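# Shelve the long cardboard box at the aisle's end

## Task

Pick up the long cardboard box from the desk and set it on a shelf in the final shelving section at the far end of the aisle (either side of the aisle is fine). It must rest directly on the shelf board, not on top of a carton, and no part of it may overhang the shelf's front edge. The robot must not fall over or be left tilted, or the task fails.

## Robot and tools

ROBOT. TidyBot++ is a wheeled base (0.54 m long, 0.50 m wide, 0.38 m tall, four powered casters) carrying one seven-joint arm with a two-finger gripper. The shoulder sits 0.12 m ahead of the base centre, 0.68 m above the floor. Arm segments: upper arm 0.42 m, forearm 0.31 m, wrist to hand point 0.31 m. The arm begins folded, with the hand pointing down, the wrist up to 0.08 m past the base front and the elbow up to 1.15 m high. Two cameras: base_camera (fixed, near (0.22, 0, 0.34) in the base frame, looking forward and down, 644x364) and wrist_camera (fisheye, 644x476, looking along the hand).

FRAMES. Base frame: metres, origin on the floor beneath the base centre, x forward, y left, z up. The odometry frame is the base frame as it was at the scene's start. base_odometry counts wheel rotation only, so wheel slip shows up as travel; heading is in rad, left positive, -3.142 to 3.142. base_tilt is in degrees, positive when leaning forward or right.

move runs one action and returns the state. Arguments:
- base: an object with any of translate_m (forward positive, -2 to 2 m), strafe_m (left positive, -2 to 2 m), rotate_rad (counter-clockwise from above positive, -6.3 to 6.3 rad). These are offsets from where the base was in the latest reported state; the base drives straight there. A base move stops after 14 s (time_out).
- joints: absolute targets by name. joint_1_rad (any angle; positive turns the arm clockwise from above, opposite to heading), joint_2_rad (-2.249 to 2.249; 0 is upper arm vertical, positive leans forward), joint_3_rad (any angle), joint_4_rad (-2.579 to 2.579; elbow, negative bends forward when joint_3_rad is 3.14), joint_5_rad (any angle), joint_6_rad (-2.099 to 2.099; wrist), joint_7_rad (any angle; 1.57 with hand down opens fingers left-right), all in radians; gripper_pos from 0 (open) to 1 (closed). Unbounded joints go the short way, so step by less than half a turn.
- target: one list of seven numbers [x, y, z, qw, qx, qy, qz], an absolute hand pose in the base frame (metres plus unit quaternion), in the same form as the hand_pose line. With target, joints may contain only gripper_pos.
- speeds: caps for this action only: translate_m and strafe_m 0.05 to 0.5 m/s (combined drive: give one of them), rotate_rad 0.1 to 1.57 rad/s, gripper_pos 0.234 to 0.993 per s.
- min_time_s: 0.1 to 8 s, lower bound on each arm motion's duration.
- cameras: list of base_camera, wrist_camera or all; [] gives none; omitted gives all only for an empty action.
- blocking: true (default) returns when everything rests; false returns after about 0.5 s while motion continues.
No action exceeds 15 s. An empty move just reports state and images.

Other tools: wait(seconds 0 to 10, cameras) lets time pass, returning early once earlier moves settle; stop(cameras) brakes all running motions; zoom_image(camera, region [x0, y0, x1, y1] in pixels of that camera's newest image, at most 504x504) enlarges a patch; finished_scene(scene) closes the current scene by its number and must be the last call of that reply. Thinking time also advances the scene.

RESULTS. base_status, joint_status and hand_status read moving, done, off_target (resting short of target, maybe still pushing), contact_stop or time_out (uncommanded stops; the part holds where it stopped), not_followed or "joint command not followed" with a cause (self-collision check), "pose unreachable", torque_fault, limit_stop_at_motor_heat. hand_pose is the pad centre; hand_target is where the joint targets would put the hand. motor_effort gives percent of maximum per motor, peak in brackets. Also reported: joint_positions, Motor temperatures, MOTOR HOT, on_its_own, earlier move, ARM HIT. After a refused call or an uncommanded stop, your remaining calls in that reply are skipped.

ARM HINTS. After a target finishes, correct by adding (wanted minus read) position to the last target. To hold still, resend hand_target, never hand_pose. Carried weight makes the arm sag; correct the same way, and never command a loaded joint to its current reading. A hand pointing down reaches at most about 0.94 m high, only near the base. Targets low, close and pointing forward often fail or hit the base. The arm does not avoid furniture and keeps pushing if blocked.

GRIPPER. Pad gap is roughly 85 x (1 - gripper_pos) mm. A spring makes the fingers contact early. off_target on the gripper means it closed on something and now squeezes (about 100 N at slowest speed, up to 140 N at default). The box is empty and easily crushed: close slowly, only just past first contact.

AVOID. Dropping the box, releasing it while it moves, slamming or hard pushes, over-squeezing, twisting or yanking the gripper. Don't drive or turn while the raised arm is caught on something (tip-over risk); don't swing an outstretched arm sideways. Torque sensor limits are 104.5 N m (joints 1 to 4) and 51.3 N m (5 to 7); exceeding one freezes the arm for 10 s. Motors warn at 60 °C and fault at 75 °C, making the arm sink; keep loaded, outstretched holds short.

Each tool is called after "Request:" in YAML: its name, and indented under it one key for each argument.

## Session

Request:
move:

Scene clock: 0.00 s.
Motor temperatures (°C): [36 31 32 30 44 43 48]
base_odometry: x=+0.000 y=+0.000 heading=+0.000
base_tilt: forward=+0.3 right=+0.5
base_status: not commanded
joint_positions: joint_1_rad=+0.028 joint_2_rad=-0.327 joint_3_rad=+3.105 joint_4_rad=-2.531 joint_5_rad=+0.008 joint_6_rad=-0.825 joint_7_rad=+1.583 gripper_pos=+0.002
joint_status: not commanded
motor_effort: joint_1_rad=-1 joint_2_rad=-2 joint_3_rad=+0 joint_4_rad=+12 joint_5_rad=+0 joint_6_rad=+2 joint_7_rad=+0
hand_pose: x=+0.2717 y=-0.0007 z=+0.5847 quat_wxyz=(+0.009, +0.998, +0.012, +0.056) (m; base frame)
hand_target: x=+0.2714 y=-0.0007 z=+0.5845 quat_wxyz=(+0.009, +0.998, +0.012, +0.056) (m; base frame)
hand_status: not commanded
pictures: base_camera, wrist_camera
camera_calibration:
wrist_camera: T_world_to_cam=[[0.01688, -0.99911, 0.03861, -0.02939], [-0.99321, -0.0212, -0.11439, 0.3938], [0.11511, -0.03642, -0.99269, 0.68351]] pos_world=[0.31294, 0.00387, 0.72469]

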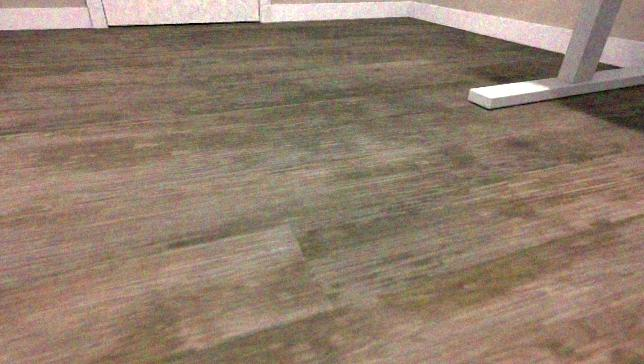

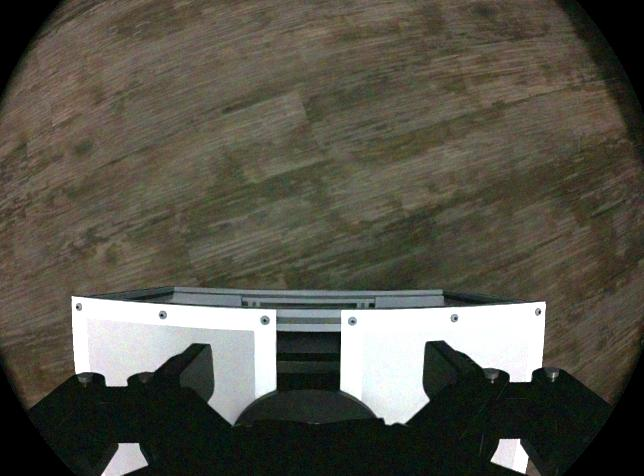

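Request:
move:
  base: {"rotate_rad": -0.9}
  joints: {"joint_4_rad": -1.8, "joint_6_rad": -0.6}
  cameras: ["all"]

Scene clock: 4.93 s.
move: done
base_odometry: x=+0.000 y=+0.000 heading=-0.899
base_tilt: forward=+0.3 right=+0.5
base_status: done
joint_positions: joint_1_rad=+0.028 joint_2_rad=-0.327 joint_3_rad=+3.105 joint_4_rad=-1.838 joint_5_rad=+0.008 joint_6_rad=-0.657 joint_7_rad=+1.583 gripper_pos=+0.002
joint_status: all done
motor_effort: joint_1_rad=+0(2) joint_2_rad=-8(8) joint_3_rad=+0(2) joint_4_rad=+20(20) joint_5_rad=+1(2) joint_6_rad=+8(9) joint_7_rad=+0(1)
hand_pose: x=+0.5548 y=+0.0055 z=+0.9239 quat_wxyz=(+0.010, +0.884, +0.013, +0.468)
hand_target: x=+0.5691 y=+0.0062 z=+0.9610 quat_wxyz=(+0.010, +0.860, +0.013, +0.509)
hand_status: not commanded
pictures: base_camera, wrist_camera
wrist_camera: T_world_to_cam=[[-0.00571, -0.99928, 0.03738, -0.02743], [-0.5597, -0.02778, -0.82823, 1.13285], [0.82868, -0.02565, -0.55914, 0.19132]] pos_world=[0.47536, 0.00897, 1.04626]

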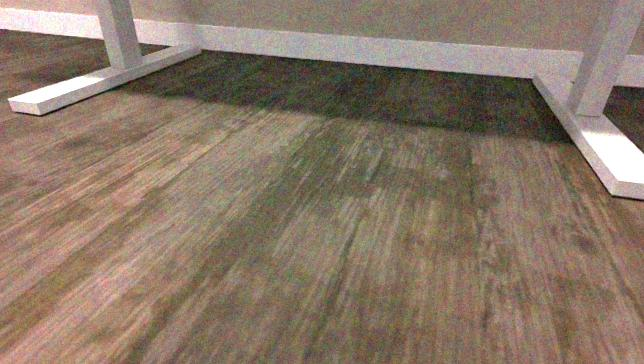

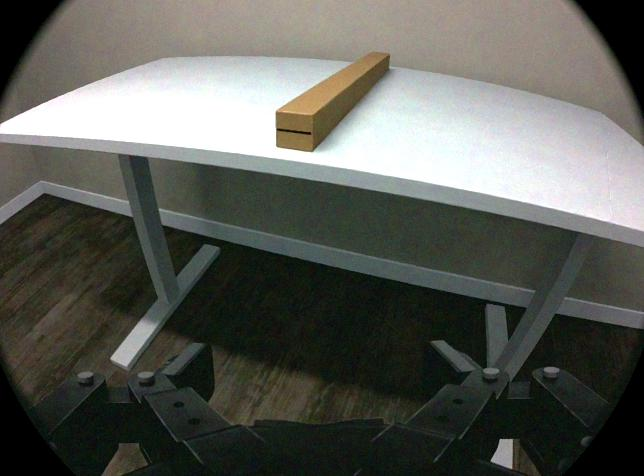

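Request:
move:
  base: {"rotate_rad": -0.29}
  joints: {"joint_1_rad": 0.0, "joint_4_rad": -1.45, "joint_6_rad": -0.95}

Request:
move:
  base: {"translate_m": 0.1, "strafe_m": 0.29}
  cameras: ["all"]

Scene clock: 30.93 s.
move: done
base_odometry: x=+0.000 y=+0.000 heading=-1.189
base_tilt: forward=+0.3 right=+0.5
base_status: done
joint_positions: joint_1_rad=+0.013 joint_2_rad=-0.327 joint_3_rad=+3.108 joint_4_rad=-1.488 joint_5_rad=+0.008 joint_6_rad=-0.906 joint_7_rad=+1.583 gripper_pos=+0.002
joint_status: all done
motor_effort: joint_1_rad=-1(2) joint_2_rad=-7(9) joint_3_rad=+0(2) joint_4_rad=+19(21) joint_5_rad=+1(3) joint_6_rad=+9(10) joint_7_rad=+0(2)
hand_pose: x=+0.5454 y=+0.0117 z=+1.0568 quat_wxyz=(+0.007, +0.859, +0.017, +0.511)
hand_target: x=+0.5392 y=+0.0186 z=+1.0665 quat_wxyz=(+0.003, +0.860, +0.024, +0.509)
hand_status: not commanded
pictures: none

Scene clock: 32.90 s.
move: done
base_odometry: x=+0.307 y=+0.015 heading=-1.189
base_tilt: forward=+0.3 right=+0.5
base_status: done
joint_positions: joint_1_rad=+0.009 joint_2_rad=-0.327 joint_3_rad=+3.104 joint_4_rad=-1.488 joint_5_rad=+0.008 joint_6_rad=-0.908 joint_7_rad=+1.583 gripper_pos=+0.002
joint_status: not commanded
motor_effort: joint_1_rad=-1(1) joint_2_rad=-7(9) joint_3_rad=+1(3) joint_4_rad=+18(19) joint_5_rad=+2(3) joint_6_rad=+9(10) joint_7_rad=-1(1)
hand_pose: x=+0.5451 y=+0.0150 z=+1.0564 quat_wxyz=(+0.006, +0.859, +0.020, +0.511)
hand_target: x=+0.5392 y=+0.0186 z=+1.0665 quat_wxyz=(+0.003, +0.860, +0.024, +0.509)
hand_status: not commanded
pictures: base_camera, wrist_camera
wrist_camera: T_world_to_cam=[[0.00958, -0.99932, 0.03551, -0.02934], [-0.47522, -0.03579, -0.87914, 1.24528], [0.87981, -0.00846, -0.47524, 0.15688]] pos_world=[0.45405, 0.01657, 1.17037]

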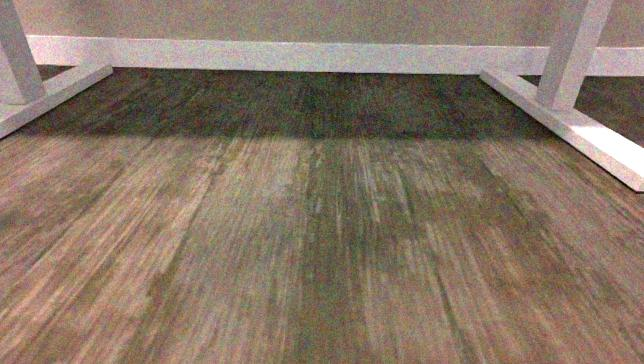

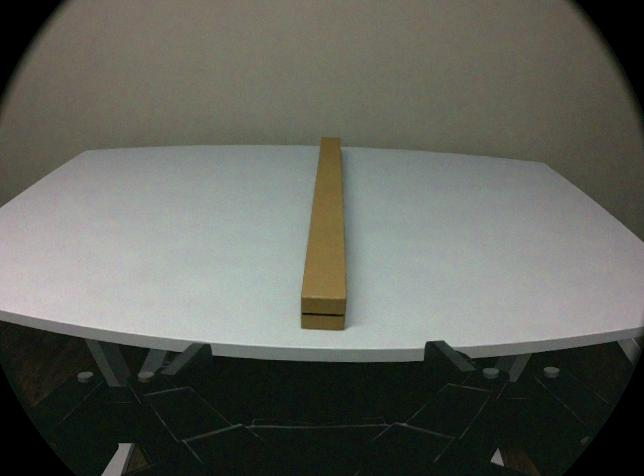

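Request:
move:
  base: {"translate_m": 0.374, "strafe_m": 0.01, "rotate_rad": -0.031}
  speeds: {"translate_m": 0.3}

Request:
move:
  target: [0.70, 0.008, 1.0, 0, 0.9304, 0, 0.3665]
  min_time_s: 2
  cameras: ["wrist_camera"]

Scene clock: 48.00 s.
move: done
base_odometry: x=+0.455 y=-0.328 heading=-1.220
base_tilt: forward=+0.3 right=+0.5
base_status: done
joint_positions: joint_1_rad=+0.008 joint_2_rad=-0.323 joint_3_rad=+3.106 joint_4_rad=-1.487 joint_5_rad=+0.008 joint_6_rad=-0.910 joint_7_rad=+1.583 gripper_pos=+0.002
joint_status: not commanded
motor_effort: joint_1_rad=-1(1) joint_2_rad=-7(10) joint_3_rad=+0(3) joint_4_rad=+19(19) joint_5_rad=+2(2) joint_6_rad=+9(10) joint_7_rad=+0(1)
hand_pose: x=+0.5462 y=+0.0148 z=+1.0546 quat_wxyz=(+0.005, +0.861, +0.020, +0.509)
hand_target: x=+0.5392 y=+0.0186 z=+1.0665 quat_wxyz=(+0.003, +0.860, +0.024, +0.509)
hand_status: not commanded
pictures: none

Scene clock: 50.57 s.
move: done
base_odometry: x=+0.455 y=-0.328 heading=-1.220
base_tilt: forward=+0.3 right=+0.5
base_status: not commanded
joint_positions: joint_1_rad=-0.026 joint_2_rad=+0.193 joint_3_rad=+3.160 joint_4_rad=-0.970 joint_5_rad=+0.008 joint_6_rad=-1.216 joint_7_rad=+1.583 gripper_pos=+0.002
joint_status: not commanded
motor_effort: joint_1_rad=+0(1) joint_2_rad=-22(24) joint_3_rad=+0(1) joint_4_rad=+18(19) joint_5_rad=+0(2) joint_6_rad=+7(10) joint_7_rad=-1(1)
hand_pose: x=+0.7033 y=+0.0049 z=+0.9944 quat_wxyz=(+0.006, +0.928, +0.010, +0.372)
hand_target: x=+0.7000 y=+0.0080 z=+1.0000 quat_wxyz=(+0.000, +0.930, +0.000, +0.367)
hand_status: done (0.007 m and 1.5 deg from the pose sent, 0.163 m and 18.3 deg at the start)
wrist_camera: T_world_to_cam=[[-0.00278, -0.99953, 0.0304, -0.025], [-0.72092, -0.01906, -0.69276, 1.25303], [0.69302, -0.02385, -0.72053, 0.36349]] pos_world=[0.65136, 0.00757, 1.13071]

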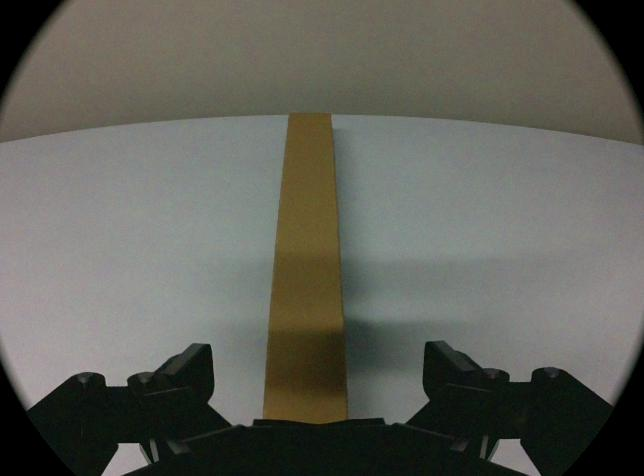

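Request:
move:
  target: [0.70, 0.016, 0.94, 0, 0.9304, 0, 0.3665]
  min_time_s: 1.5
  cameras: ["wrist_camera"]

Scene clock: 60.00 s.
move: done
base_odometry: x=+0.455 y=-0.328 heading=-1.220
base_tilt: forward=+0.3 right=+0.5
base_status: not commanded
joint_positions: joint_1_rad=-0.043 joint_2_rad=+0.178 joint_3_rad=+3.160 joint_4_rad=-1.165 joint_5_rad=+0.008 joint_6_rad=-1.099 joint_7_rad=+1.583 gripper_pos=+0.002
joint_status: not commanded
motor_effort: joint_1_rad=-1(1) joint_2_rad=-22(23) joint_3_rad=+0(0) joint_4_rad=+18(19) joint_5_rad=+1(2) joint_6_rad=+7(8) joint_7_rad=+0(1)
hand_pose: x=+0.7002 y=+0.0141 z=+0.9289 quat_wxyz=(+0.003, +0.939, +0.018, +0.343)
hand_target: x=+0.7000 y=+0.0160 z=+0.9400 quat_wxyz=(+0.000, +0.930, +0.000, +0.367)
hand_status: done (0.011 m and 3.6 deg from the pose sent, 0.056 m and 1.5 deg at the start)
wrist_camera: T_world_to_cam=[[0.01607, -0.99939, 0.03106, -0.02757], [-0.76246, -0.03235, -0.64623, 1.1916], [0.64683, -0.0133, -0.76252, 0.38988]] pos_world=[0.6568, 0.01617, 1.06818]

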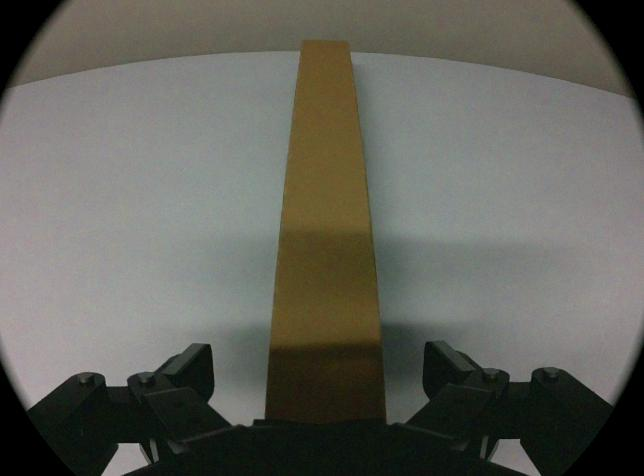

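Request:
move:
  target: [0.70, 0.010, 0.902, 0, 0.9304, 0, 0.3665]
  min_time_s: 1.5
  cameras: ["wrist_camera"]

Scene clock: 65.10 s.
move: done
base_odometry: x=+0.455 y=-0.328 heading=-1.220
base_tilt: forward=+0.3 right=+0.5
base_status: not commanded
joint_positions: joint_1_rad=-0.043 joint_2_rad=+0.162 joint_3_rad=+3.160 joint_4_rad=-1.305 joint_5_rad=+0.008 joint_6_rad=-0.973 joint_7_rad=+1.583 gripper_pos=+0.002
joint_status: not commanded
motor_effort: joint_1_rad=-1(1) joint_2_rad=-22(22) joint_3_rad=+0(0) joint_4_rad=+19(19) joint_5_rad=+1(2) joint_6_rad=+7(7) joint_7_rad=+0(1)
hand_pose: x=+0.7005 y=+0.0141 z=+0.8923 quat_wxyz=(+0.003, +0.939, +0.019, +0.344)
hand_target: x=+0.7000 y=+0.0100 z=+0.9020 quat_wxyz=(+0.000, +0.930, +0.000, +0.367)
hand_status: done (0.011 m and 3.5 deg from the pose sent, 0.027 m and 3.6 deg at the start)
wrist_camera: T_world_to_cam=[[0.01697, -0.99938, 0.03087, -0.02693], [-0.76078, -0.03294, -0.64817, 1.16886], [0.64879, -0.01249, -0.76087, 0.35898]] pos_world=[0.6568, 0.01607, 1.03159]

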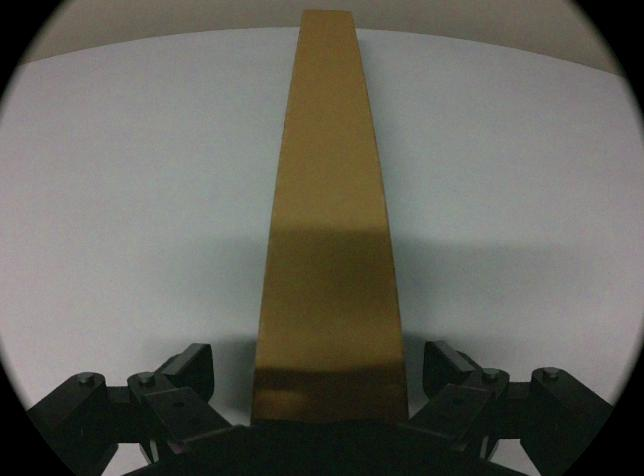

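Request:
move:
  joints: {"gripper_pos": 0.39}
  speeds: {"gripper_pos": 0.234}

Request:
move:
  joints: {"gripper_pos": 0.415}
  speeds: {"gripper_pos": 0.234}
  cameras: ["wrist_camera"]

Request:
zoom_image:
  camera: "wrist_camera"
  region: [200, 300, 430, 440]

Scene clock: 71.93 s.
move: done
base_odometry: x=+0.455 y=-0.328 heading=-1.220
base_tilt: forward=+0.3 right=+0.5
base_status: not commanded
joint_positions: joint_1_rad=-0.043 joint_2_rad=+0.160 joint_3_rad=+3.160 joint_4_rad=-1.305 joint_5_rad=+0.008 joint_6_rad=-0.971 joint_7_rad=+1.583 gripper_pos=+0.391
joint_status: all done
motor_effort: joint_1_rad=-1(1) joint_2_rad=-22(22) joint_3_rad=+0(0) joint_4_rad=+18(19) joint_5_rad=+1(2) joint_6_rad=+7(7) joint_7_rad=+0(1)
hand_pose: x=+0.7005 y=+0.0141 z=+0.8935 quat_wxyz=(+0.003, +0.938, +0.019, +0.346)
hand_target: x=+0.7000 y=+0.0100 z=+0.9020 quat_wxyz=(+0.000, +0.930, +0.000, +0.367)
hand_status: not commanded
pictures: none

Scene clock: 72.63 s.
move: done
base_odometry: x=+0.455 y=-0.328 heading=-1.220
base_tilt: forward=+0.4 right=+0.5
base_status: not commanded
joint_positions: joint_1_rad=-0.043 joint_2_rad=+0.160 joint_3_rad=+3.160 joint_4_rad=-1.305 joint_5_rad=+0.008 joint_6_rad=-0.971 joint_7_rad=+1.583 gripper_pos=+0.415
joint_status: all done
motor_effort: joint_1_rad=+0(1) joint_2_rad=-22(22) joint_3_rad=+0(0) joint_4_rad=+19(19) joint_5_rad=+1(1) joint_6_rad=+7(7) joint_7_rad=+0(1)
hand_pose: x=+0.7006 y=+0.0141 z=+0.8938 quat_wxyz=(+0.003, +0.938, +0.019, +0.346)
hand_target: x=+0.7000 y=+0.0100 z=+0.9020 quat_wxyz=(+0.000, +0.930, +0.000, +0.367)
hand_status: not commanded
wrist_camera: T_world_to_cam=[[0.01684, -0.99938, 0.03079, -0.02679], [-0.75843, -0.03284, -0.65093, 1.17055], [0.65154, -0.01239, -0.75851, 0.35598]] pos_world=[0.6563, 0.01607, 1.03279]

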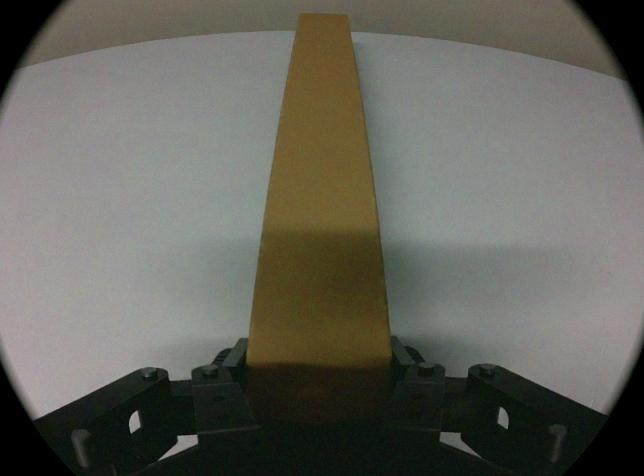

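Scaled by 2.191.

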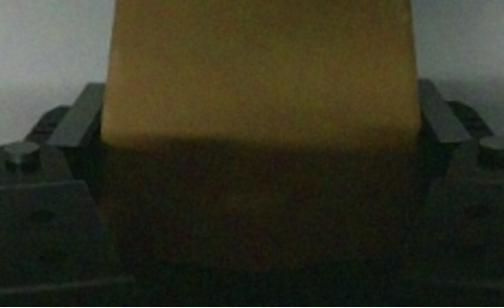

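Request:
move:
  joints: {"gripper_pos": 0.438}
  speeds: {"gripper_pos": 0.234}

Request:
move:
  target: [0.70, 0.010, 0.985, 0, 0.9304, 0, 0.3665]
  min_time_s: 3
  cameras: ["wrist_camera"]

Scene clock: 75.97 s.
move: done
base_odometry: x=+0.455 y=-0.328 heading=-1.220
base_tilt: forward=+0.4 right=+0.5
base_status: not commanded
joint_positions: joint_1_rad=-0.043 joint_2_rad=+0.160 joint_3_rad=+3.160 joint_4_rad=-1.305 joint_5_rad=+0.008 joint_6_rad=-0.971 joint_7_rad=+1.583 gripper_pos=+0.439
joint_status: all done
motor_effort: joint_1_rad=-1(1) joint_2_rad=-22(22) joint_3_rad=+0(0) joint_4_rad=+18(19) joint_5_rad=+1(1) joint_6_rad=+8(8) joint_7_rad=+0(1)
hand_pose: x=+0.7006 y=+0.0141 z=+0.8938 quat_wxyz=(+0.003, +0.938, +0.019, +0.346)
hand_target: x=+0.7000 y=+0.0100 z=+0.9020 quat_wxyz=(+0.000, +0.930, +0.000, +0.367)
hand_status: not commanded
pictures: none

Scene clock: 79.27 s.
move: done
base_odometry: x=+0.455 y=-0.328 heading=-1.220
base_tilt: forward=+0.4 right=+0.5
base_status: not commanded
joint_positions: joint_1_rad=-0.043 joint_2_rad=+0.166 joint_3_rad=+3.160 joint_4_rad=-1.047 joint_5_rad=+0.008 joint_6_rad=-1.162 joint_7_rad=+1.583 gripper_pos=+0.439
joint_status: not commanded
motor_effort: joint_1_rad=+0(1) joint_2_rad=-22(23) joint_3_rad=+0(0) joint_4_rad=+19(19) joint_5_rad=+1(2) joint_6_rad=+8(8) joint_7_rad=-1(1)
hand_pose: x=+0.6991 y=+0.0141 z=+0.9826 quat_wxyz=(+0.003, +0.927, +0.018, +0.374)
hand_target: x=+0.7000 y=+0.0100 z=+0.9850 quat_wxyz=(+0.000, +0.930, +0.000, +0.367)
hand_status: done (0.005 m and 2.2 deg from the pose sent, 0.091 m and 3.3 deg at the start)
wrist_camera: T_world_to_cam=[[0.0137, -0.99945, 0.03002, -0.02658], [-0.71778, -0.03073, -0.69559, 1.24273], [0.69614, -0.01201, -0.71781, 0.35313]] pos_world=[0.64654, 0.01587, 1.11871]

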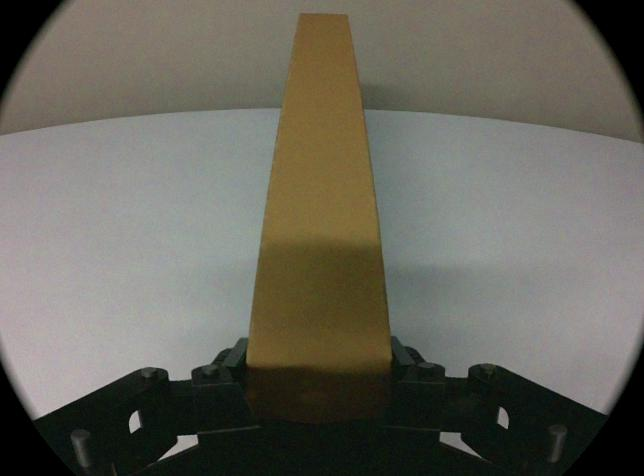

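Request:
move:
  base: {"translate_m": -0.15}
  speeds: {"translate_m": 0.25}

Request:
move:
  base: {"rotate_rad": 1.9}
  speeds: {"rotate_rad": 0.7}
  cameras: ["all"]

Scene clock: 89.83 s.
move: done
base_odometry: x=+0.404 y=-0.187 heading=-1.220
base_tilt: forward=+0.3 right=+0.5
base_status: done
joint_positions: joint_1_rad=-0.043 joint_2_rad=+0.180 joint_3_rad=+3.162 joint_4_rad=-1.045 joint_5_rad=+0.008 joint_6_rad=-1.168 joint_7_rad=+1.583 gripper_pos=+0.439
joint_status: not commanded
motor_effort: joint_1_rad=-1(2) joint_2_rad=-22(26) joint_3_rad=+0(1) joint_4_rad=+18(19) joint_5_rad=+0(2) joint_6_rad=+8(9) joint_7_rad=+0(1)
hand_pose: x=+0.7019 y=+0.0133 z=+0.9744 quat_wxyz=(+0.004, +0.931, +0.017, +0.366)
hand_target: x=+0.7000 y=+0.0100 z=+0.9850 quat_wxyz=(+0.000, +0.930, +0.000, +0.367)
hand_status: not commanded
pictures: none

Scene clock: 93.47 s.
move: done
base_odometry: x=+0.404 y=-0.187 heading=+0.680
base_tilt: forward=+0.3 right=+0.5
base_status: done
joint_positions: joint_1_rad=-0.048 joint_2_rad=+0.180 joint_3_rad=+3.169 joint_4_rad=-1.045 joint_5_rad=+0.008 joint_6_rad=-1.168 joint_7_rad=+1.583 gripper_pos=+0.439
joint_status: not commanded
motor_effort: joint_1_rad=-1(3) joint_2_rad=-22(24) joint_3_rad=+0(2) joint_4_rad=+18(19) joint_5_rad=+1(2) joint_6_rad=+7(8) joint_7_rad=-1(1)
hand_pose: x=+0.7020 y=+0.0131 z=+0.9744 quat_wxyz=(+0.005, +0.931, +0.017, +0.366)
hand_target: x=+0.7000 y=+0.0100 z=+0.9850 quat_wxyz=(+0.000, +0.930, +0.000, +0.367)
hand_status: not commanded
pictures: base_camera, wrist_camera
wrist_camera: T_world_to_cam=[[0.01137, -0.99942, 0.03202, -0.02763], [-0.7302, -0.03017, -0.68256, 1.23499], [0.68314, -0.01562, -0.73012, 0.36646]] pos_world=[0.65176, 0.01537, 1.1114]

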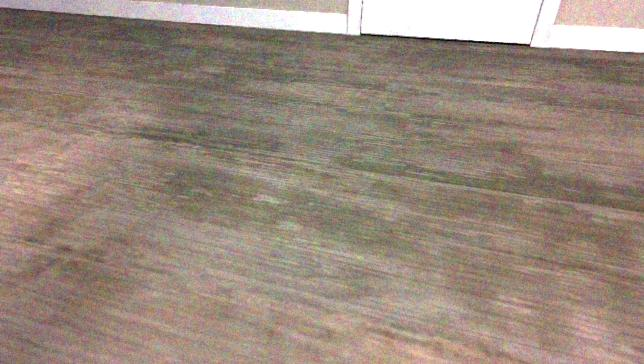

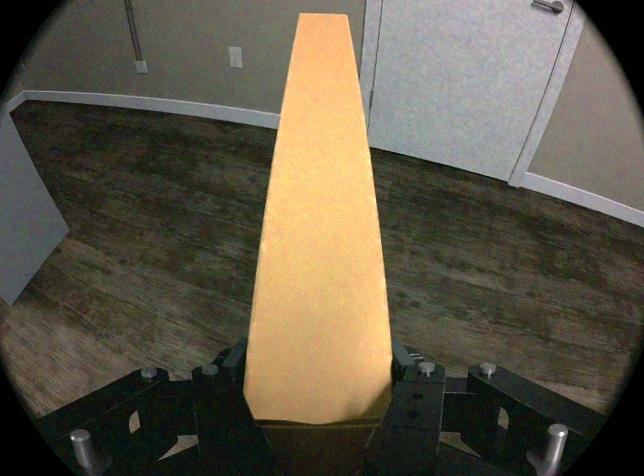

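Request:
move:
  base: {"rotate_rad": 1.255}
  speeds: {"rotate_rad": 0.7}

Request:
move:
  base: {"strafe_m": -0.38}
  speeds: {"strafe_m": 0.3}
  cameras: ["all"]

Scene clock: 104.00 s.
move: done
base_odometry: x=+0.404 y=-0.187 heading=+1.934
base_tilt: forward=+0.3 right=+0.5
base_status: done
joint_positions: joint_1_rad=-0.048 joint_2_rad=+0.180 joint_3_rad=+3.171 joint_4_rad=-1.045 joint_5_rad=+0.008 joint_6_rad=-1.168 joint_7_rad=+1.583 gripper_pos=+0.439
joint_status: not commanded
motor_effort: joint_1_rad=+0(4) joint_2_rad=-22(23) joint_3_rad=+0(2) joint_4_rad=+18(19) joint_5_rad=+1(3) joint_6_rad=+7(8) joint_7_rad=+0(1)
hand_pose: x=+0.7020 y=+0.0119 z=+0.9744 quat_wxyz=(+0.005, +0.931, +0.016, +0.366)
hand_target: x=+0.7000 y=+0.0100 z=+0.9850 quat_wxyz=(+0.000, +0.930, +0.000, +0.367)
hand_status: not commanded
pictures: none

Scene clock: 106.23 s.
move: done
base_odometry: x=+0.759 y=-0.052 heading=+1.934
base_tilt: forward=+0.3 right=+0.5
base_status: done
joint_positions: joint_1_rad=-0.045 joint_2_rad=+0.180 joint_3_rad=+3.171 joint_4_rad=-1.045 joint_5_rad=+0.008 joint_6_rad=-1.168 joint_7_rad=+1.583 gripper_pos=+0.439
joint_status: not commanded
motor_effort: joint_1_rad=-1(2) joint_2_rad=-22(23) joint_3_rad=+0(2) joint_4_rad=+18(19) joint_5_rad=+1(3) joint_6_rad=+7(8) joint_7_rad=+0(2)
hand_pose: x=+0.7020 y=+0.0097 z=+0.9744 quat_wxyz=(+0.006, +0.931, +0.014, +0.366)
hand_target: x=+0.7000 y=+0.0100 z=+0.9850 quat_wxyz=(+0.000, +0.930, +0.000, +0.367)
hand_status: not commanded
pictures: base_camera, wrist_camera
wrist_camera: T_world_to_cam=[[0.00544, -0.99946, 0.03242, -0.02732], [-0.73036, -0.02612, -0.68256, 1.23502], [0.68304, -0.01997, -0.73011, 0.36644]] pos_world=[0.65187, 0.01227, 1.1114]

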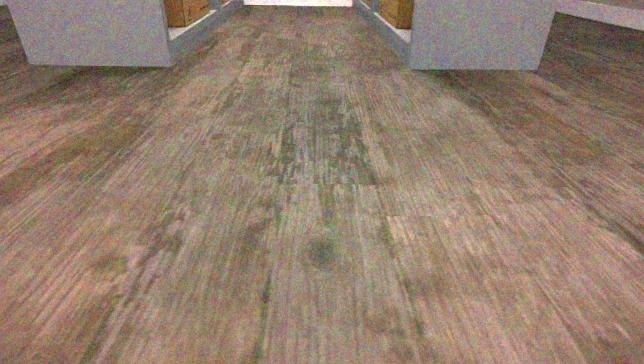

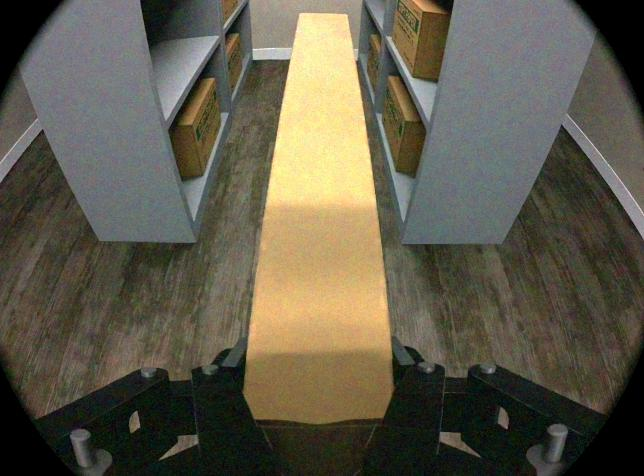

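Request:
move:
  base: {"strafe_m": 0.077, "translate_m": 0.3}
  speeds: {"translate_m": 0.35}

Request:
move:
  base: {"translate_m": 1.1}
  speeds: {"translate_m": 0.35}
  cameras: ["all"]

Scene clock: 115.70 s.
move: done
base_odometry: x=+0.580 y=+0.201 heading=+1.934
base_tilt: forward=+0.4 right=+0.5
base_status: done
joint_positions: joint_1_rad=-0.045 joint_2_rad=+0.188 joint_3_rad=+3.171 joint_4_rad=-1.044 joint_5_rad=+0.008 joint_6_rad=-1.169 joint_7_rad=+1.583 gripper_pos=+0.439
joint_status: not commanded
motor_effort: joint_1_rad=-1(2) joint_2_rad=-23(27) joint_3_rad=+0(1) joint_4_rad=+18(20) joint_5_rad=+1(3) joint_6_rad=+8(9) joint_7_rad=+0(1)
hand_pose: x=+0.7043 y=+0.0099 z=+0.9700 quat_wxyz=(+0.006, +0.932, +0.014, +0.362)
hand_target: x=+0.7000 y=+0.0100 z=+0.9850 quat_wxyz=(+0.000, +0.930, +0.000, +0.367)
hand_status: not commanded
pictures: none

Scene clock: 119.90 s.
move: done
base_odometry: x=+0.190 y=+1.229 heading=+1.934
base_tilt: forward=+0.4 right=+0.5
base_status: done
joint_positions: joint_1_rad=-0.044 joint_2_rad=+0.189 joint_3_rad=+3.171 joint_4_rad=-1.044 joint_5_rad=+0.008 joint_6_rad=-1.170 joint_7_rad=+1.583 gripper_pos=+0.439
joint_status: not commanded
motor_effort: joint_1_rad=-1(3) joint_2_rad=-23(26) joint_3_rad=+0(2) joint_4_rad=+19(19) joint_5_rad=+1(2) joint_6_rad=+8(8) joint_7_rad=+0(1)
hand_pose: x=+0.7046 y=+0.0098 z=+0.9690 quat_wxyz=(+0.006, +0.932, +0.014, +0.361)
hand_target: x=+0.7000 y=+0.0100 z=+0.9850 quat_wxyz=(+0.000, +0.930, +0.000, +0.367)
hand_status: not commanded
pictures: base_camera, wrist_camera
wrist_camera: T_world_to_cam=[[0.00565, -0.99945, 0.0328, -0.02754], [-0.73724, -0.02632, -0.67512, 1.23088], [0.67561, -0.02036, -0.73698, 0.37274]] pos_world=[0.65578, 0.01247, 1.1066]

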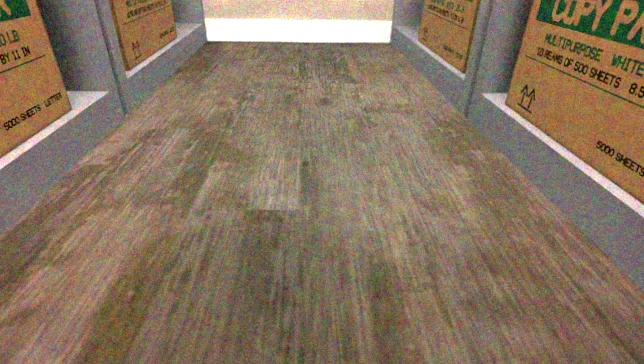

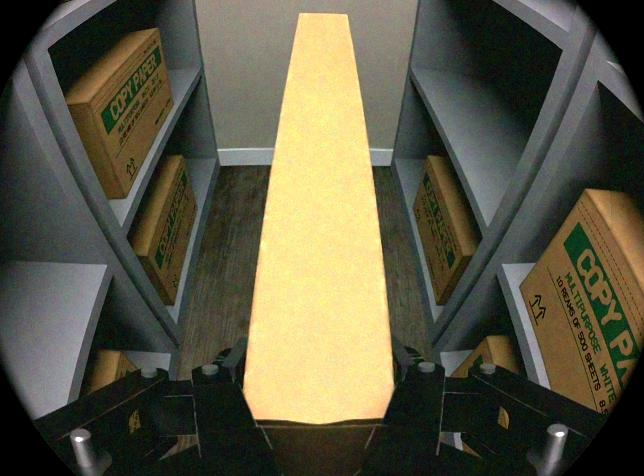

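Request:
move:
  base: {"translate_m": 0.835, "strafe_m": 0.08, "rotate_rad": 0.025}
  speeds: {"translate_m": 0.3}
  target: [0.70, 0.0, 0.68, 0, 0.9304, 0, 0.3665]
  min_time_s: 4
  cameras: ["all"]

Scene clock: 150.83 s.
move: done
base_odometry: x=-0.182 y=+1.982 heading=+1.959
base_tilt: forward=+0.3 right=+0.5
base_status: done
joint_positions: joint_1_rad=-0.011 joint_2_rad=+0.252 joint_3_rad=+3.158 joint_4_rad=-1.884 joint_5_rad=+0.008 joint_6_rad=-0.268 joint_7_rad=+1.583 gripper_pos=+0.439
joint_status: not commanded
motor_effort: joint_1_rad=+0(3) joint_2_rad=-23(26) joint_3_rad=+0(2) joint_4_rad=+17(19) joint_5_rad=+1(2) joint_6_rad=+7(9) joint_7_rad=+0(1)
hand_pose: x=+0.6987 y=-0.0018 z=+0.6902 quat_wxyz=(+0.007, +0.933, +0.008, +0.360)
hand_target: x=+0.7000 y=+0.0000 z=+0.6800 quat_wxyz=(+0.000, +0.930, +0.000, +0.367)
hand_status: done (0.010 m and 1.4 deg from the pose sent, 0.289 m and 1.9 deg at the start)
pictures: base_camera, wrist_camera
wrist_camera: T_world_to_cam=[[-0.0073, -0.99951, 0.03055, -0.01938], [-0.73864, -0.0152, -0.67393, 1.03823], [0.67406, -0.02749, -0.73816, 0.17275]] pos_world=[0.65029, 0.00116, 0.8278]

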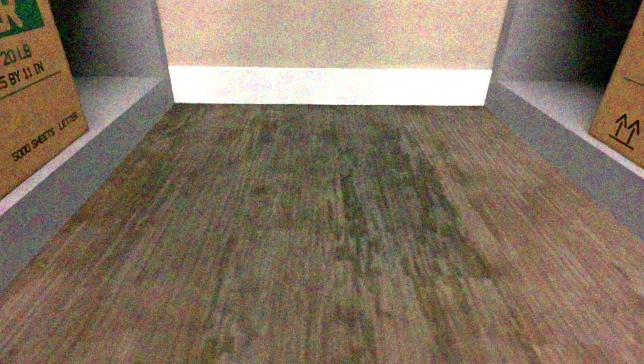

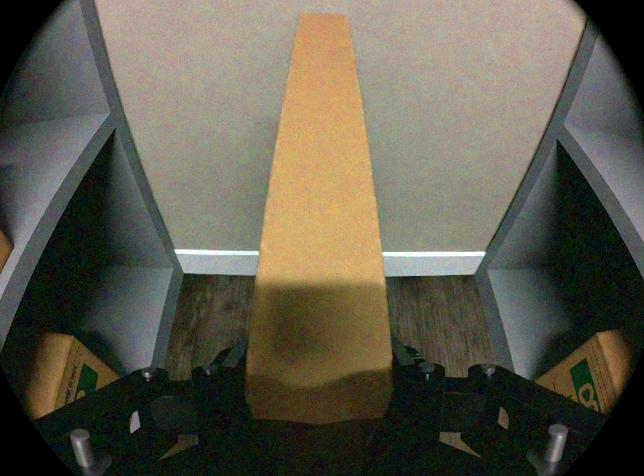

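Request:
move:
  target: [0.70, -0.18, 0.67, 0, 0.9304, 0, 0.3665]
  min_time_s: 3

Request:
move:
  target: [0.70, -0.34, 0.66, 0, 0.9304, 0, 0.3665]
  min_time_s: 3
  cameras: ["wrist_camera"]

Scene clock: 162.03 s.
move: done
base_odometry: x=-0.182 y=+1.982 heading=+1.959
base_tilt: forward=+0.4 right=+0.5
base_status: not commanded
joint_positions: joint_1_rad=+0.844 joint_2_rad=+0.408 joint_3_rad=+2.609 joint_4_rad=-1.829 joint_5_rad=-0.155 joint_6_rad=-0.268 joint_7_rad=+2.135 gripper_pos=+0.439
joint_status: not commanded
motor_effort: joint_1_rad=+0(2) joint_2_rad=-24(24) joint_3_rad=-4(4) joint_4_rad=+16(17) joint_5_rad=-1(2) joint_6_rad=+7(8) joint_7_rad=+0(1)
hand_pose: x=+0.6867 y=-0.1839 z=+0.6611 quat_wxyz=(+0.020, +0.934, +0.004, +0.356)
hand_target: x=+0.7000 y=-0.1800 z=+0.6700 quat_wxyz=(+0.000, +0.930, +0.000, +0.367)
hand_status: done (0.016 m and 2.6 deg from the pose sent, 0.179 m and 1.4 deg at the start)
pictures: none

Scene clock: 165.33 s.
move: done
base_odometry: x=-0.182 y=+1.982 heading=+1.959
base_tilt: forward=+0.3 right=+0.5
base_status: not commanded
joint_positions: joint_1_rad=+1.048 joint_2_rad=+0.608 joint_3_rad=+2.610 joint_4_rad=-1.529 joint_5_rad=-0.263 joint_6_rad=-0.481 joint_7_rad=+2.478 gripper_pos=+0.439
joint_status: not commanded
motor_effort: joint_1_rad=-1(2) joint_2_rad=-30(30) joint_3_rad=-6(7) joint_4_rad=+16(16) joint_5_rad=-2(3) joint_6_rad=+5(7) joint_7_rad=+0(1)
hand_pose: x=+0.6958 y=-0.3317 z=+0.6548 quat_wxyz=(+0.018, +0.934, +0.009, +0.356)
hand_target: x=+0.7000 y=-0.3400 z=+0.6600 quat_wxyz=(+0.000, +0.930, +0.000, +0.367)
hand_status: done (0.011 m and 2.7 deg from the pose sent, 0.157 m and 2.6 deg at the start)
wrist_camera: T_world_to_cam=[[-0.0113, -0.99856, 0.05251, -0.35934], [-0.74509, -0.02661, -0.66643, 1.00301], [0.66687, -0.04665, -0.74371, 0.14181]] pos_world=[0.6487, -0.32552, 0.79278]

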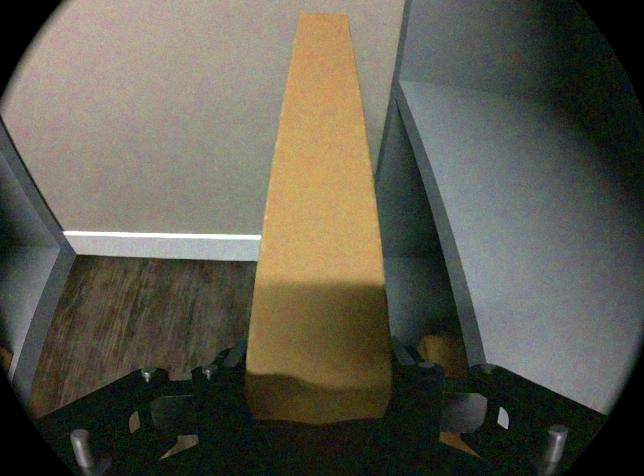

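Request:
move:
  target: [0.70, -0.44, 0.642, 0, 0.9304, 0, 0.3665]
  min_time_s: 2.5

Request:
move:
  target: [0.70, -0.535, 0.637, 0, 0.9304, 0, 0.3665]
  min_time_s: 3
  cameras: ["wrist_camera"]

Scene clock: 173.83 s.
move: done
base_odometry: x=-0.182 y=+1.982 heading=+1.959
base_tilt: forward=+0.3 right=+0.5
base_status: not commanded
joint_positions: joint_1_rad=+1.082 joint_2_rad=+0.770 joint_3_rad=+2.686 joint_4_rad=-1.256 joint_5_rad=-0.285 joint_6_rad=-0.654 joint_7_rad=+2.594 gripper_pos=+0.439
joint_status: not commanded
motor_effort: joint_1_rad=+0(1) joint_2_rad=-35(36) joint_3_rad=-6(7) joint_4_rad=+16(16) joint_5_rad=-3(4) joint_6_rad=+4(6) joint_7_rad=-1(1)
hand_pose: x=+0.6973 y=-0.4318 z=+0.6362 quat_wxyz=(+0.017, +0.937, +0.006, +0.350)
hand_target: x=+0.7000 y=-0.4400 z=+0.6420 quat_wxyz=(+0.000, +0.930, +0.000, +0.367)
hand_status: done (0.010 m and 2.9 deg from the pose sent, 0.109 m and 2.7 deg at the start)
pictures: none

Scene clock: 177.13 s.
move: done
base_odometry: x=-0.182 y=+1.982 heading=+1.959
base_tilt: forward=+0.3 right=+0.5
base_status: not commanded
joint_positions: joint_1_rad=+1.082 joint_2_rad=+0.953 joint_3_rad=+2.780 joint_4_rad=-0.855 joint_5_rad=-0.292 joint_6_rad=-0.907 joint_7_rad=+2.621 gripper_pos=+0.439
joint_status: not commanded
motor_effort: joint_1_rad=+0(1) joint_2_rad=-40(41) joint_3_rad=-6(7) joint_4_rad=+17(17) joint_5_rad=-4(4) joint_6_rad=+4(5) joint_7_rad=+0(1)
hand_pose: x=+0.6939 y=-0.5351 z=+0.6304 quat_wxyz=(+0.019, +0.939, -0.007, +0.344)
hand_target: x=+0.7000 y=-0.5350 z=+0.6370 quat_wxyz=(+0.000, +0.930, +0.000, +0.367)
hand_status: done (0.009 m and 3.6 deg from the pose sent, 0.103 m and 2.9 deg at the start)
wrist_camera: T_world_to_cam=[[-0.04184, -0.99823, 0.04225, -0.53341], [-0.76112, 0.00445, -0.6486, 0.99636], [0.64726, -0.05929, -0.75996, 0.13251]] pos_world=[0.65026, -0.52904, 0.76948]

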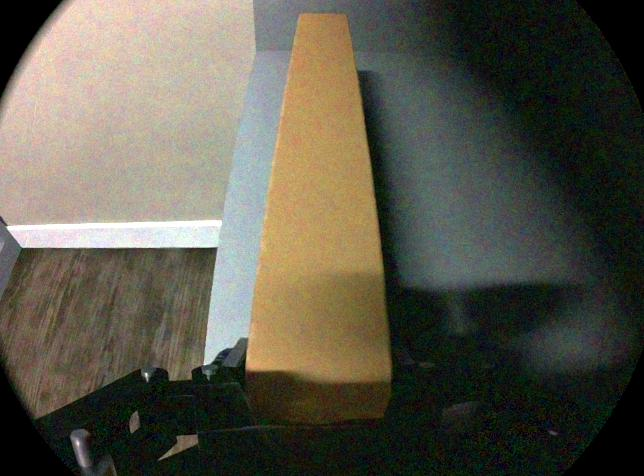

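Request:
move:
  base: {"strafe_m": -0.02}
  speeds: {"strafe_m": 0.1}
  target: [0.70, -0.535, 0.612, 0, 0.9304, 0, 0.3665]
  min_time_s: 2
  cameras: ["wrist_camera"]

Request:
move:
  target: [0.70, -0.535, 0.595, 0, 0.9304, 0, 0.3665]
  min_time_s: 2
  cameras: ["wrist_camera"]

Scene clock: 188.57 s.
move: done
base_odometry: x=-0.164 y=+1.989 heading=+1.960
base_tilt: forward=+0.3 right=+0.6
base_status: done
joint_positions: joint_1_rad=+1.090 joint_2_rad=+0.975 joint_3_rad=+2.780 joint_4_rad=-0.855 joint_5_rad=-0.293 joint_6_rad=-0.909 joint_7_rad=+2.646 gripper_pos=+0.439
joint_status: not commanded
motor_effort: joint_1_rad=-1(3) joint_2_rad=-41(41) joint_3_rad=-6(7) joint_4_rad=+17(18) joint_5_rad=-3(5) joint_6_rad=+4(5) joint_7_rad=+0(1)
hand_pose: x=+0.6890 y=-0.5379 z=+0.6142 quat_wxyz=(+0.014, +0.941, -0.002, +0.339)
hand_target: x=+0.7000 y=-0.5350 z=+0.6120 quat_wxyz=(+0.000, +0.930, +0.000, +0.367)
hand_status: done (0.012 m and 3.7 deg from the pose sent, 0.019 m and 3.6 deg at the start)
wrist_camera: T_world_to_cam=[[-0.0294, -0.99886, 0.0375, -0.54169], [-0.76822, -0.00142, -0.64019, 0.97879], [0.63951, -0.04763, -0.7673, 0.13939]] pos_world=[0.64685, -0.53304, 0.75387]

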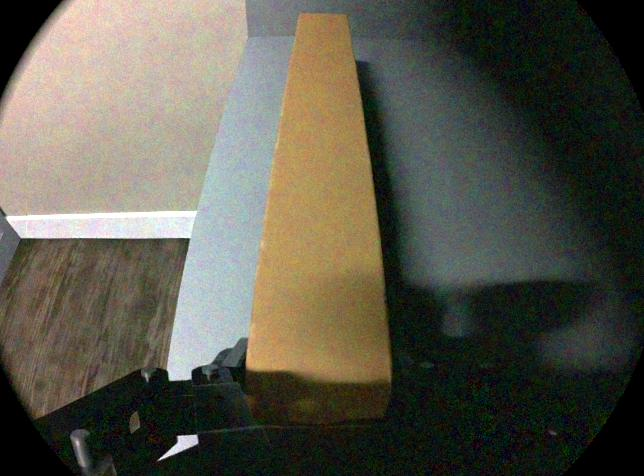

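Scene clock: 190.87 s.
move: done
base_odometry: x=-0.164 y=+1.989 heading=+1.960
base_tilt: forward=+0.3 right=+0.5
base_status: not commanded
joint_positions: joint_1_rad=+1.096 joint_2_rad=+0.993 joint_3_rad=+2.768 joint_4_rad=-0.855 joint_5_rad=-0.293 joint_6_rad=-0.905 joint_7_rad=+2.662 gripper_pos=+0.439
joint_status: not commanded
motor_effort: joint_1_rad=-1(1) joint_2_rad=-41(41) joint_3_rad=-6(6) joint_4_rad=+16(17) joint_5_rad=-3(5) joint_6_rad=+4(5) joint_7_rad=+0(1)
hand_pose: x=+0.6896 y=-0.5375 z=+0.6043 quat_wxyz=(+0.009, +0.940, +0.001, +0.340)
hand_target: x=+0.7000 y=-0.5350 z=+0.5950 quat_wxyz=(+0.000, +0.930, +0.000, +0.367)
hand_status: done (0.014 m and 3.4 deg from the pose sent, 0.022 m and 3.7 deg at the start)
wrist_camera: T_world_to_cam=[[-0.01983, -0.99936, 0.02972, -0.54308], [-0.76643, -0.00389, -0.64231, 0.97157], [0.64202, -0.03551, -0.76587, 0.1354]] pos_world=[0.64694, -0.53414, 0.74388]

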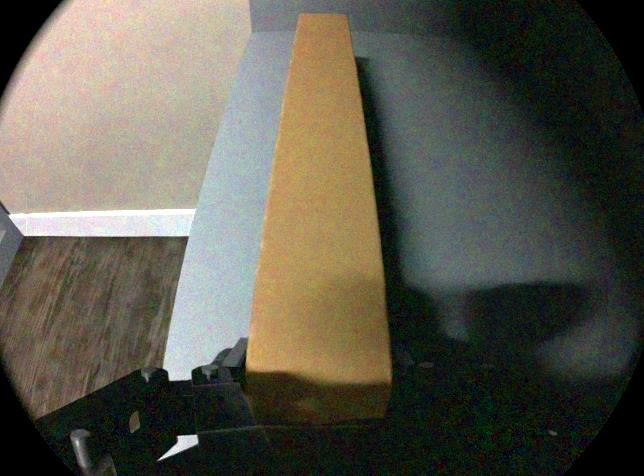

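Request:
move:
  target: [0.70, -0.535, 0.582, 0, 0.9304, 0, 0.3665]
  min_time_s: 2
  cameras: ["wrist_camera"]

Request:
move:
  target: [0.70, -0.535, 0.570, 0, 0.9304, 0, 0.3665]
  min_time_s: 2
  cameras: ["wrist_camera"]

Scene clock: 196.60 s.
move: done
base_odometry: x=-0.164 y=+1.989 heading=+1.960
base_tilt: forward=+0.3 right=+0.5
base_status: not commanded
joint_positions: joint_1_rad=+1.104 joint_2_rad=+1.008 joint_3_rad=+2.752 joint_4_rad=-0.865 joint_5_rad=-0.293 joint_6_rad=-0.878 joint_7_rad=+2.672 gripper_pos=+0.439
joint_status: not commanded
motor_effort: joint_1_rad=+0(1) joint_2_rad=-41(41) joint_3_rad=-6(7) joint_4_rad=+16(17) joint_5_rad=-4(4) joint_6_rad=+4(5) joint_7_rad=+0(1)
hand_pose: x=+0.6923 y=-0.5389 z=+0.5953 quat_wxyz=(+0.008, +0.938, -0.001, +0.346)
hand_target: x=+0.7000 y=-0.5350 z=+0.5820 quat_wxyz=(+0.000, +0.930, +0.000, +0.367)
hand_status: done (0.016 m and 2.7 deg from the pose sent, 0.025 m and 3.4 deg at the start)
wrist_camera: T_world_to_cam=[[-0.02283, -0.99936, 0.02738, -0.54062], [-0.75914, -0.00049, -0.65092, 0.9698], [0.65053, -0.03565, -0.75865, 0.11642]] pos_world=[0.64814, -0.53565, 0.73439]

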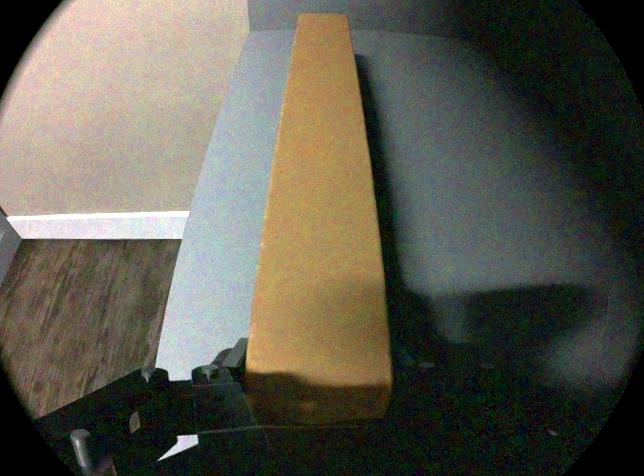

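Scene clock: 198.90 s.
move: done
base_odometry: x=-0.164 y=+1.989 heading=+1.960
base_tilt: forward=+0.3 right=+0.5
base_status: not commanded
joint_positions: joint_1_rad=+1.111 joint_2_rad=+1.023 joint_3_rad=+2.736 joint_4_rad=-0.878 joint_5_rad=-0.293 joint_6_rad=-0.854 joint_7_rad=+2.681 gripper_pos=+0.439
joint_status: not commanded
motor_effort: joint_1_rad=-1(1) joint_2_rad=-41(41) joint_3_rad=-7(7) joint_4_rad=+16(17) joint_5_rad=-3(4) joint_6_rad=+4(4) joint_7_rad=+0(1)
hand_pose: x=+0.6942 y=-0.5381 z=+0.5846 quat_wxyz=(+0.005, +0.937, -0.003, +0.349)
hand_target: x=+0.7000 y=-0.5350 z=+0.5700 quat_wxyz=(+0.000, +0.930, +0.000, +0.367)
hand_status: done (0.016 m and 2.2 deg from the pose sent, 0.027 m and 2.7 deg at the start)
wrist_camera: T_world_to_cam=[[-0.0248, -0.99949, 0.02033, -0.53409], [-0.75414, 0.00535, -0.65669, 0.96731], [0.65624, -0.03161, -0.75389, 0.10243]] pos_world=[0.64903, -0.53575, 0.7233]

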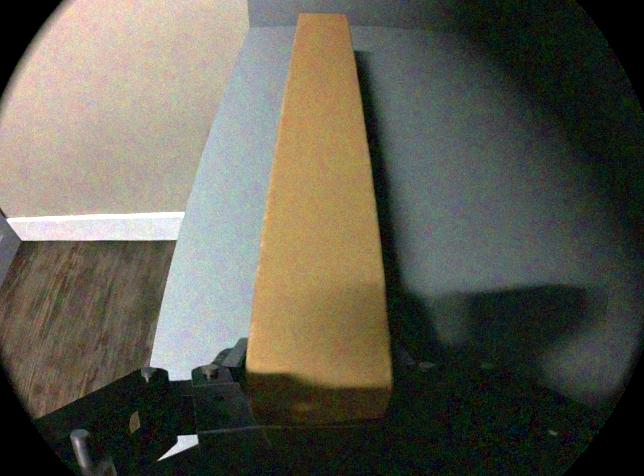

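Request:
move:
  target: [0.70, -0.535, 0.558, 0, 0.9304, 0, 0.3665]
  min_time_s: 2
  cameras: ["wrist_camera"]

Scene clock: 214.77 s.
move: done
base_odometry: x=-0.164 y=+1.989 heading=+1.960
base_tilt: forward=+0.3 right=+0.5
base_status: not commanded
joint_positions: joint_1_rad=+1.118 joint_2_rad=+1.039 joint_3_rad=+2.721 joint_4_rad=-0.890 joint_5_rad=-0.293 joint_6_rad=-0.830 joint_7_rad=+2.689 gripper_pos=+0.439
joint_status: not commanded
motor_effort: joint_1_rad=-1(1) joint_2_rad=-41(41) joint_3_rad=-7(7) joint_4_rad=+16(16) joint_5_rad=-4(5) joint_6_rad=+4(4) joint_7_rad=+0(1)
hand_pose: x=+0.6962 y=-0.5375 z=+0.5743 quat_wxyz=(+0.003, +0.936, -0.005, +0.353)
hand_target: x=+0.7000 y=-0.5350 z=+0.5580 quat_wxyz=(+0.000, +0.930, +0.000, +0.367)
hand_status: done (0.017 m and 1.8 deg from the pose sent, 0.027 m and 2.2 deg at the start)
wrist_camera: T_world_to_cam=[[-0.02739, -0.99954, 0.013, -0.52728], [-0.74872, 0.01189, -0.66278, 0.96529], [0.66232, -0.02789, -0.74871, 0.08813]] pos_world=[0.64992, -0.53606, 0.71261]

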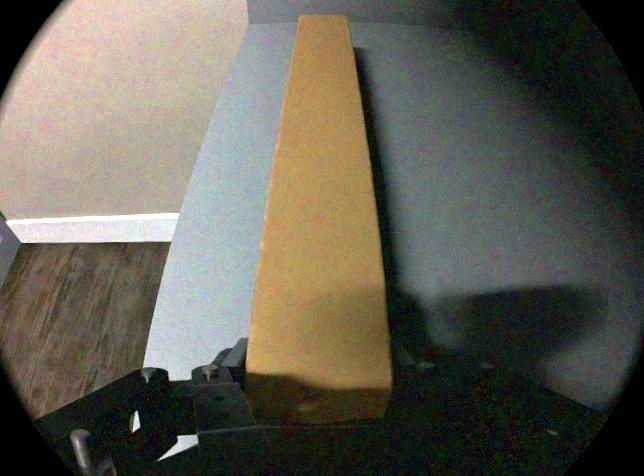

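Request:
move:
  target: [0.70, -0.535, 0.547, 0, 0.9304, 0, 0.3665]
  min_time_s: 2
  cameras: ["wrist_camera"]

Scene clock: 218.70 s.
move: done
base_odometry: x=-0.164 y=+1.989 heading=+1.960
base_tilt: forward=+0.3 right=+0.5
base_status: not commanded
joint_positions: joint_1_rad=+1.125 joint_2_rad=+1.045 joint_3_rad=+2.704 joint_4_rad=-0.897 joint_5_rad=-0.293 joint_6_rad=-0.809 joint_7_rad=+2.696 gripper_pos=+0.439
joint_status: not commanded
motor_effort: joint_1_rad=-1(1) joint_2_rad=-39(41) joint_3_rad=-7(7) joint_4_rad=+15(16) joint_5_rad=-3(4) joint_6_rad=+4(4) joint_7_rad=-1(1)
hand_pose: x=+0.6994 y=-0.5390 z=+0.5737 quat_wxyz=(+0.005, +0.933, -0.007, +0.361)
hand_target: x=+0.7000 y=-0.5350 z=+0.5470 quat_wxyz=(+0.000, +0.930, +0.000, +0.367)
hand_status: done (0.027 m and 1.2 deg from the pose sent, 0.028 m and 1.8 deg at the start)
wrist_camera: T_world_to_cam=[[-0.03205, -0.99937, 0.01515, -0.52653], [-0.7379, 0.01344, -0.67478, 0.9675], [0.67415, -0.0328, -0.73786, 0.06843]] pos_world=[0.65091, -0.53696, 0.71132]

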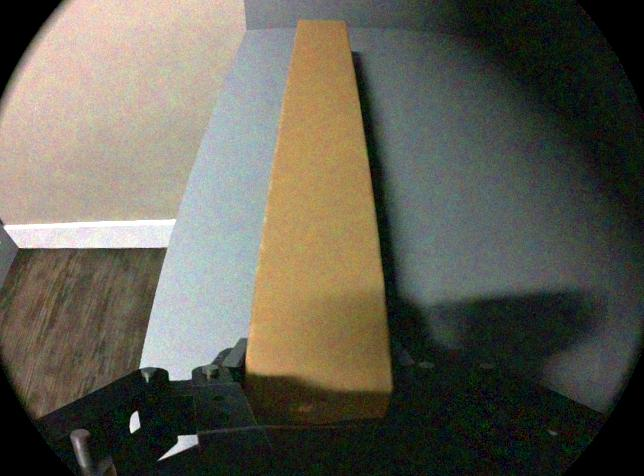

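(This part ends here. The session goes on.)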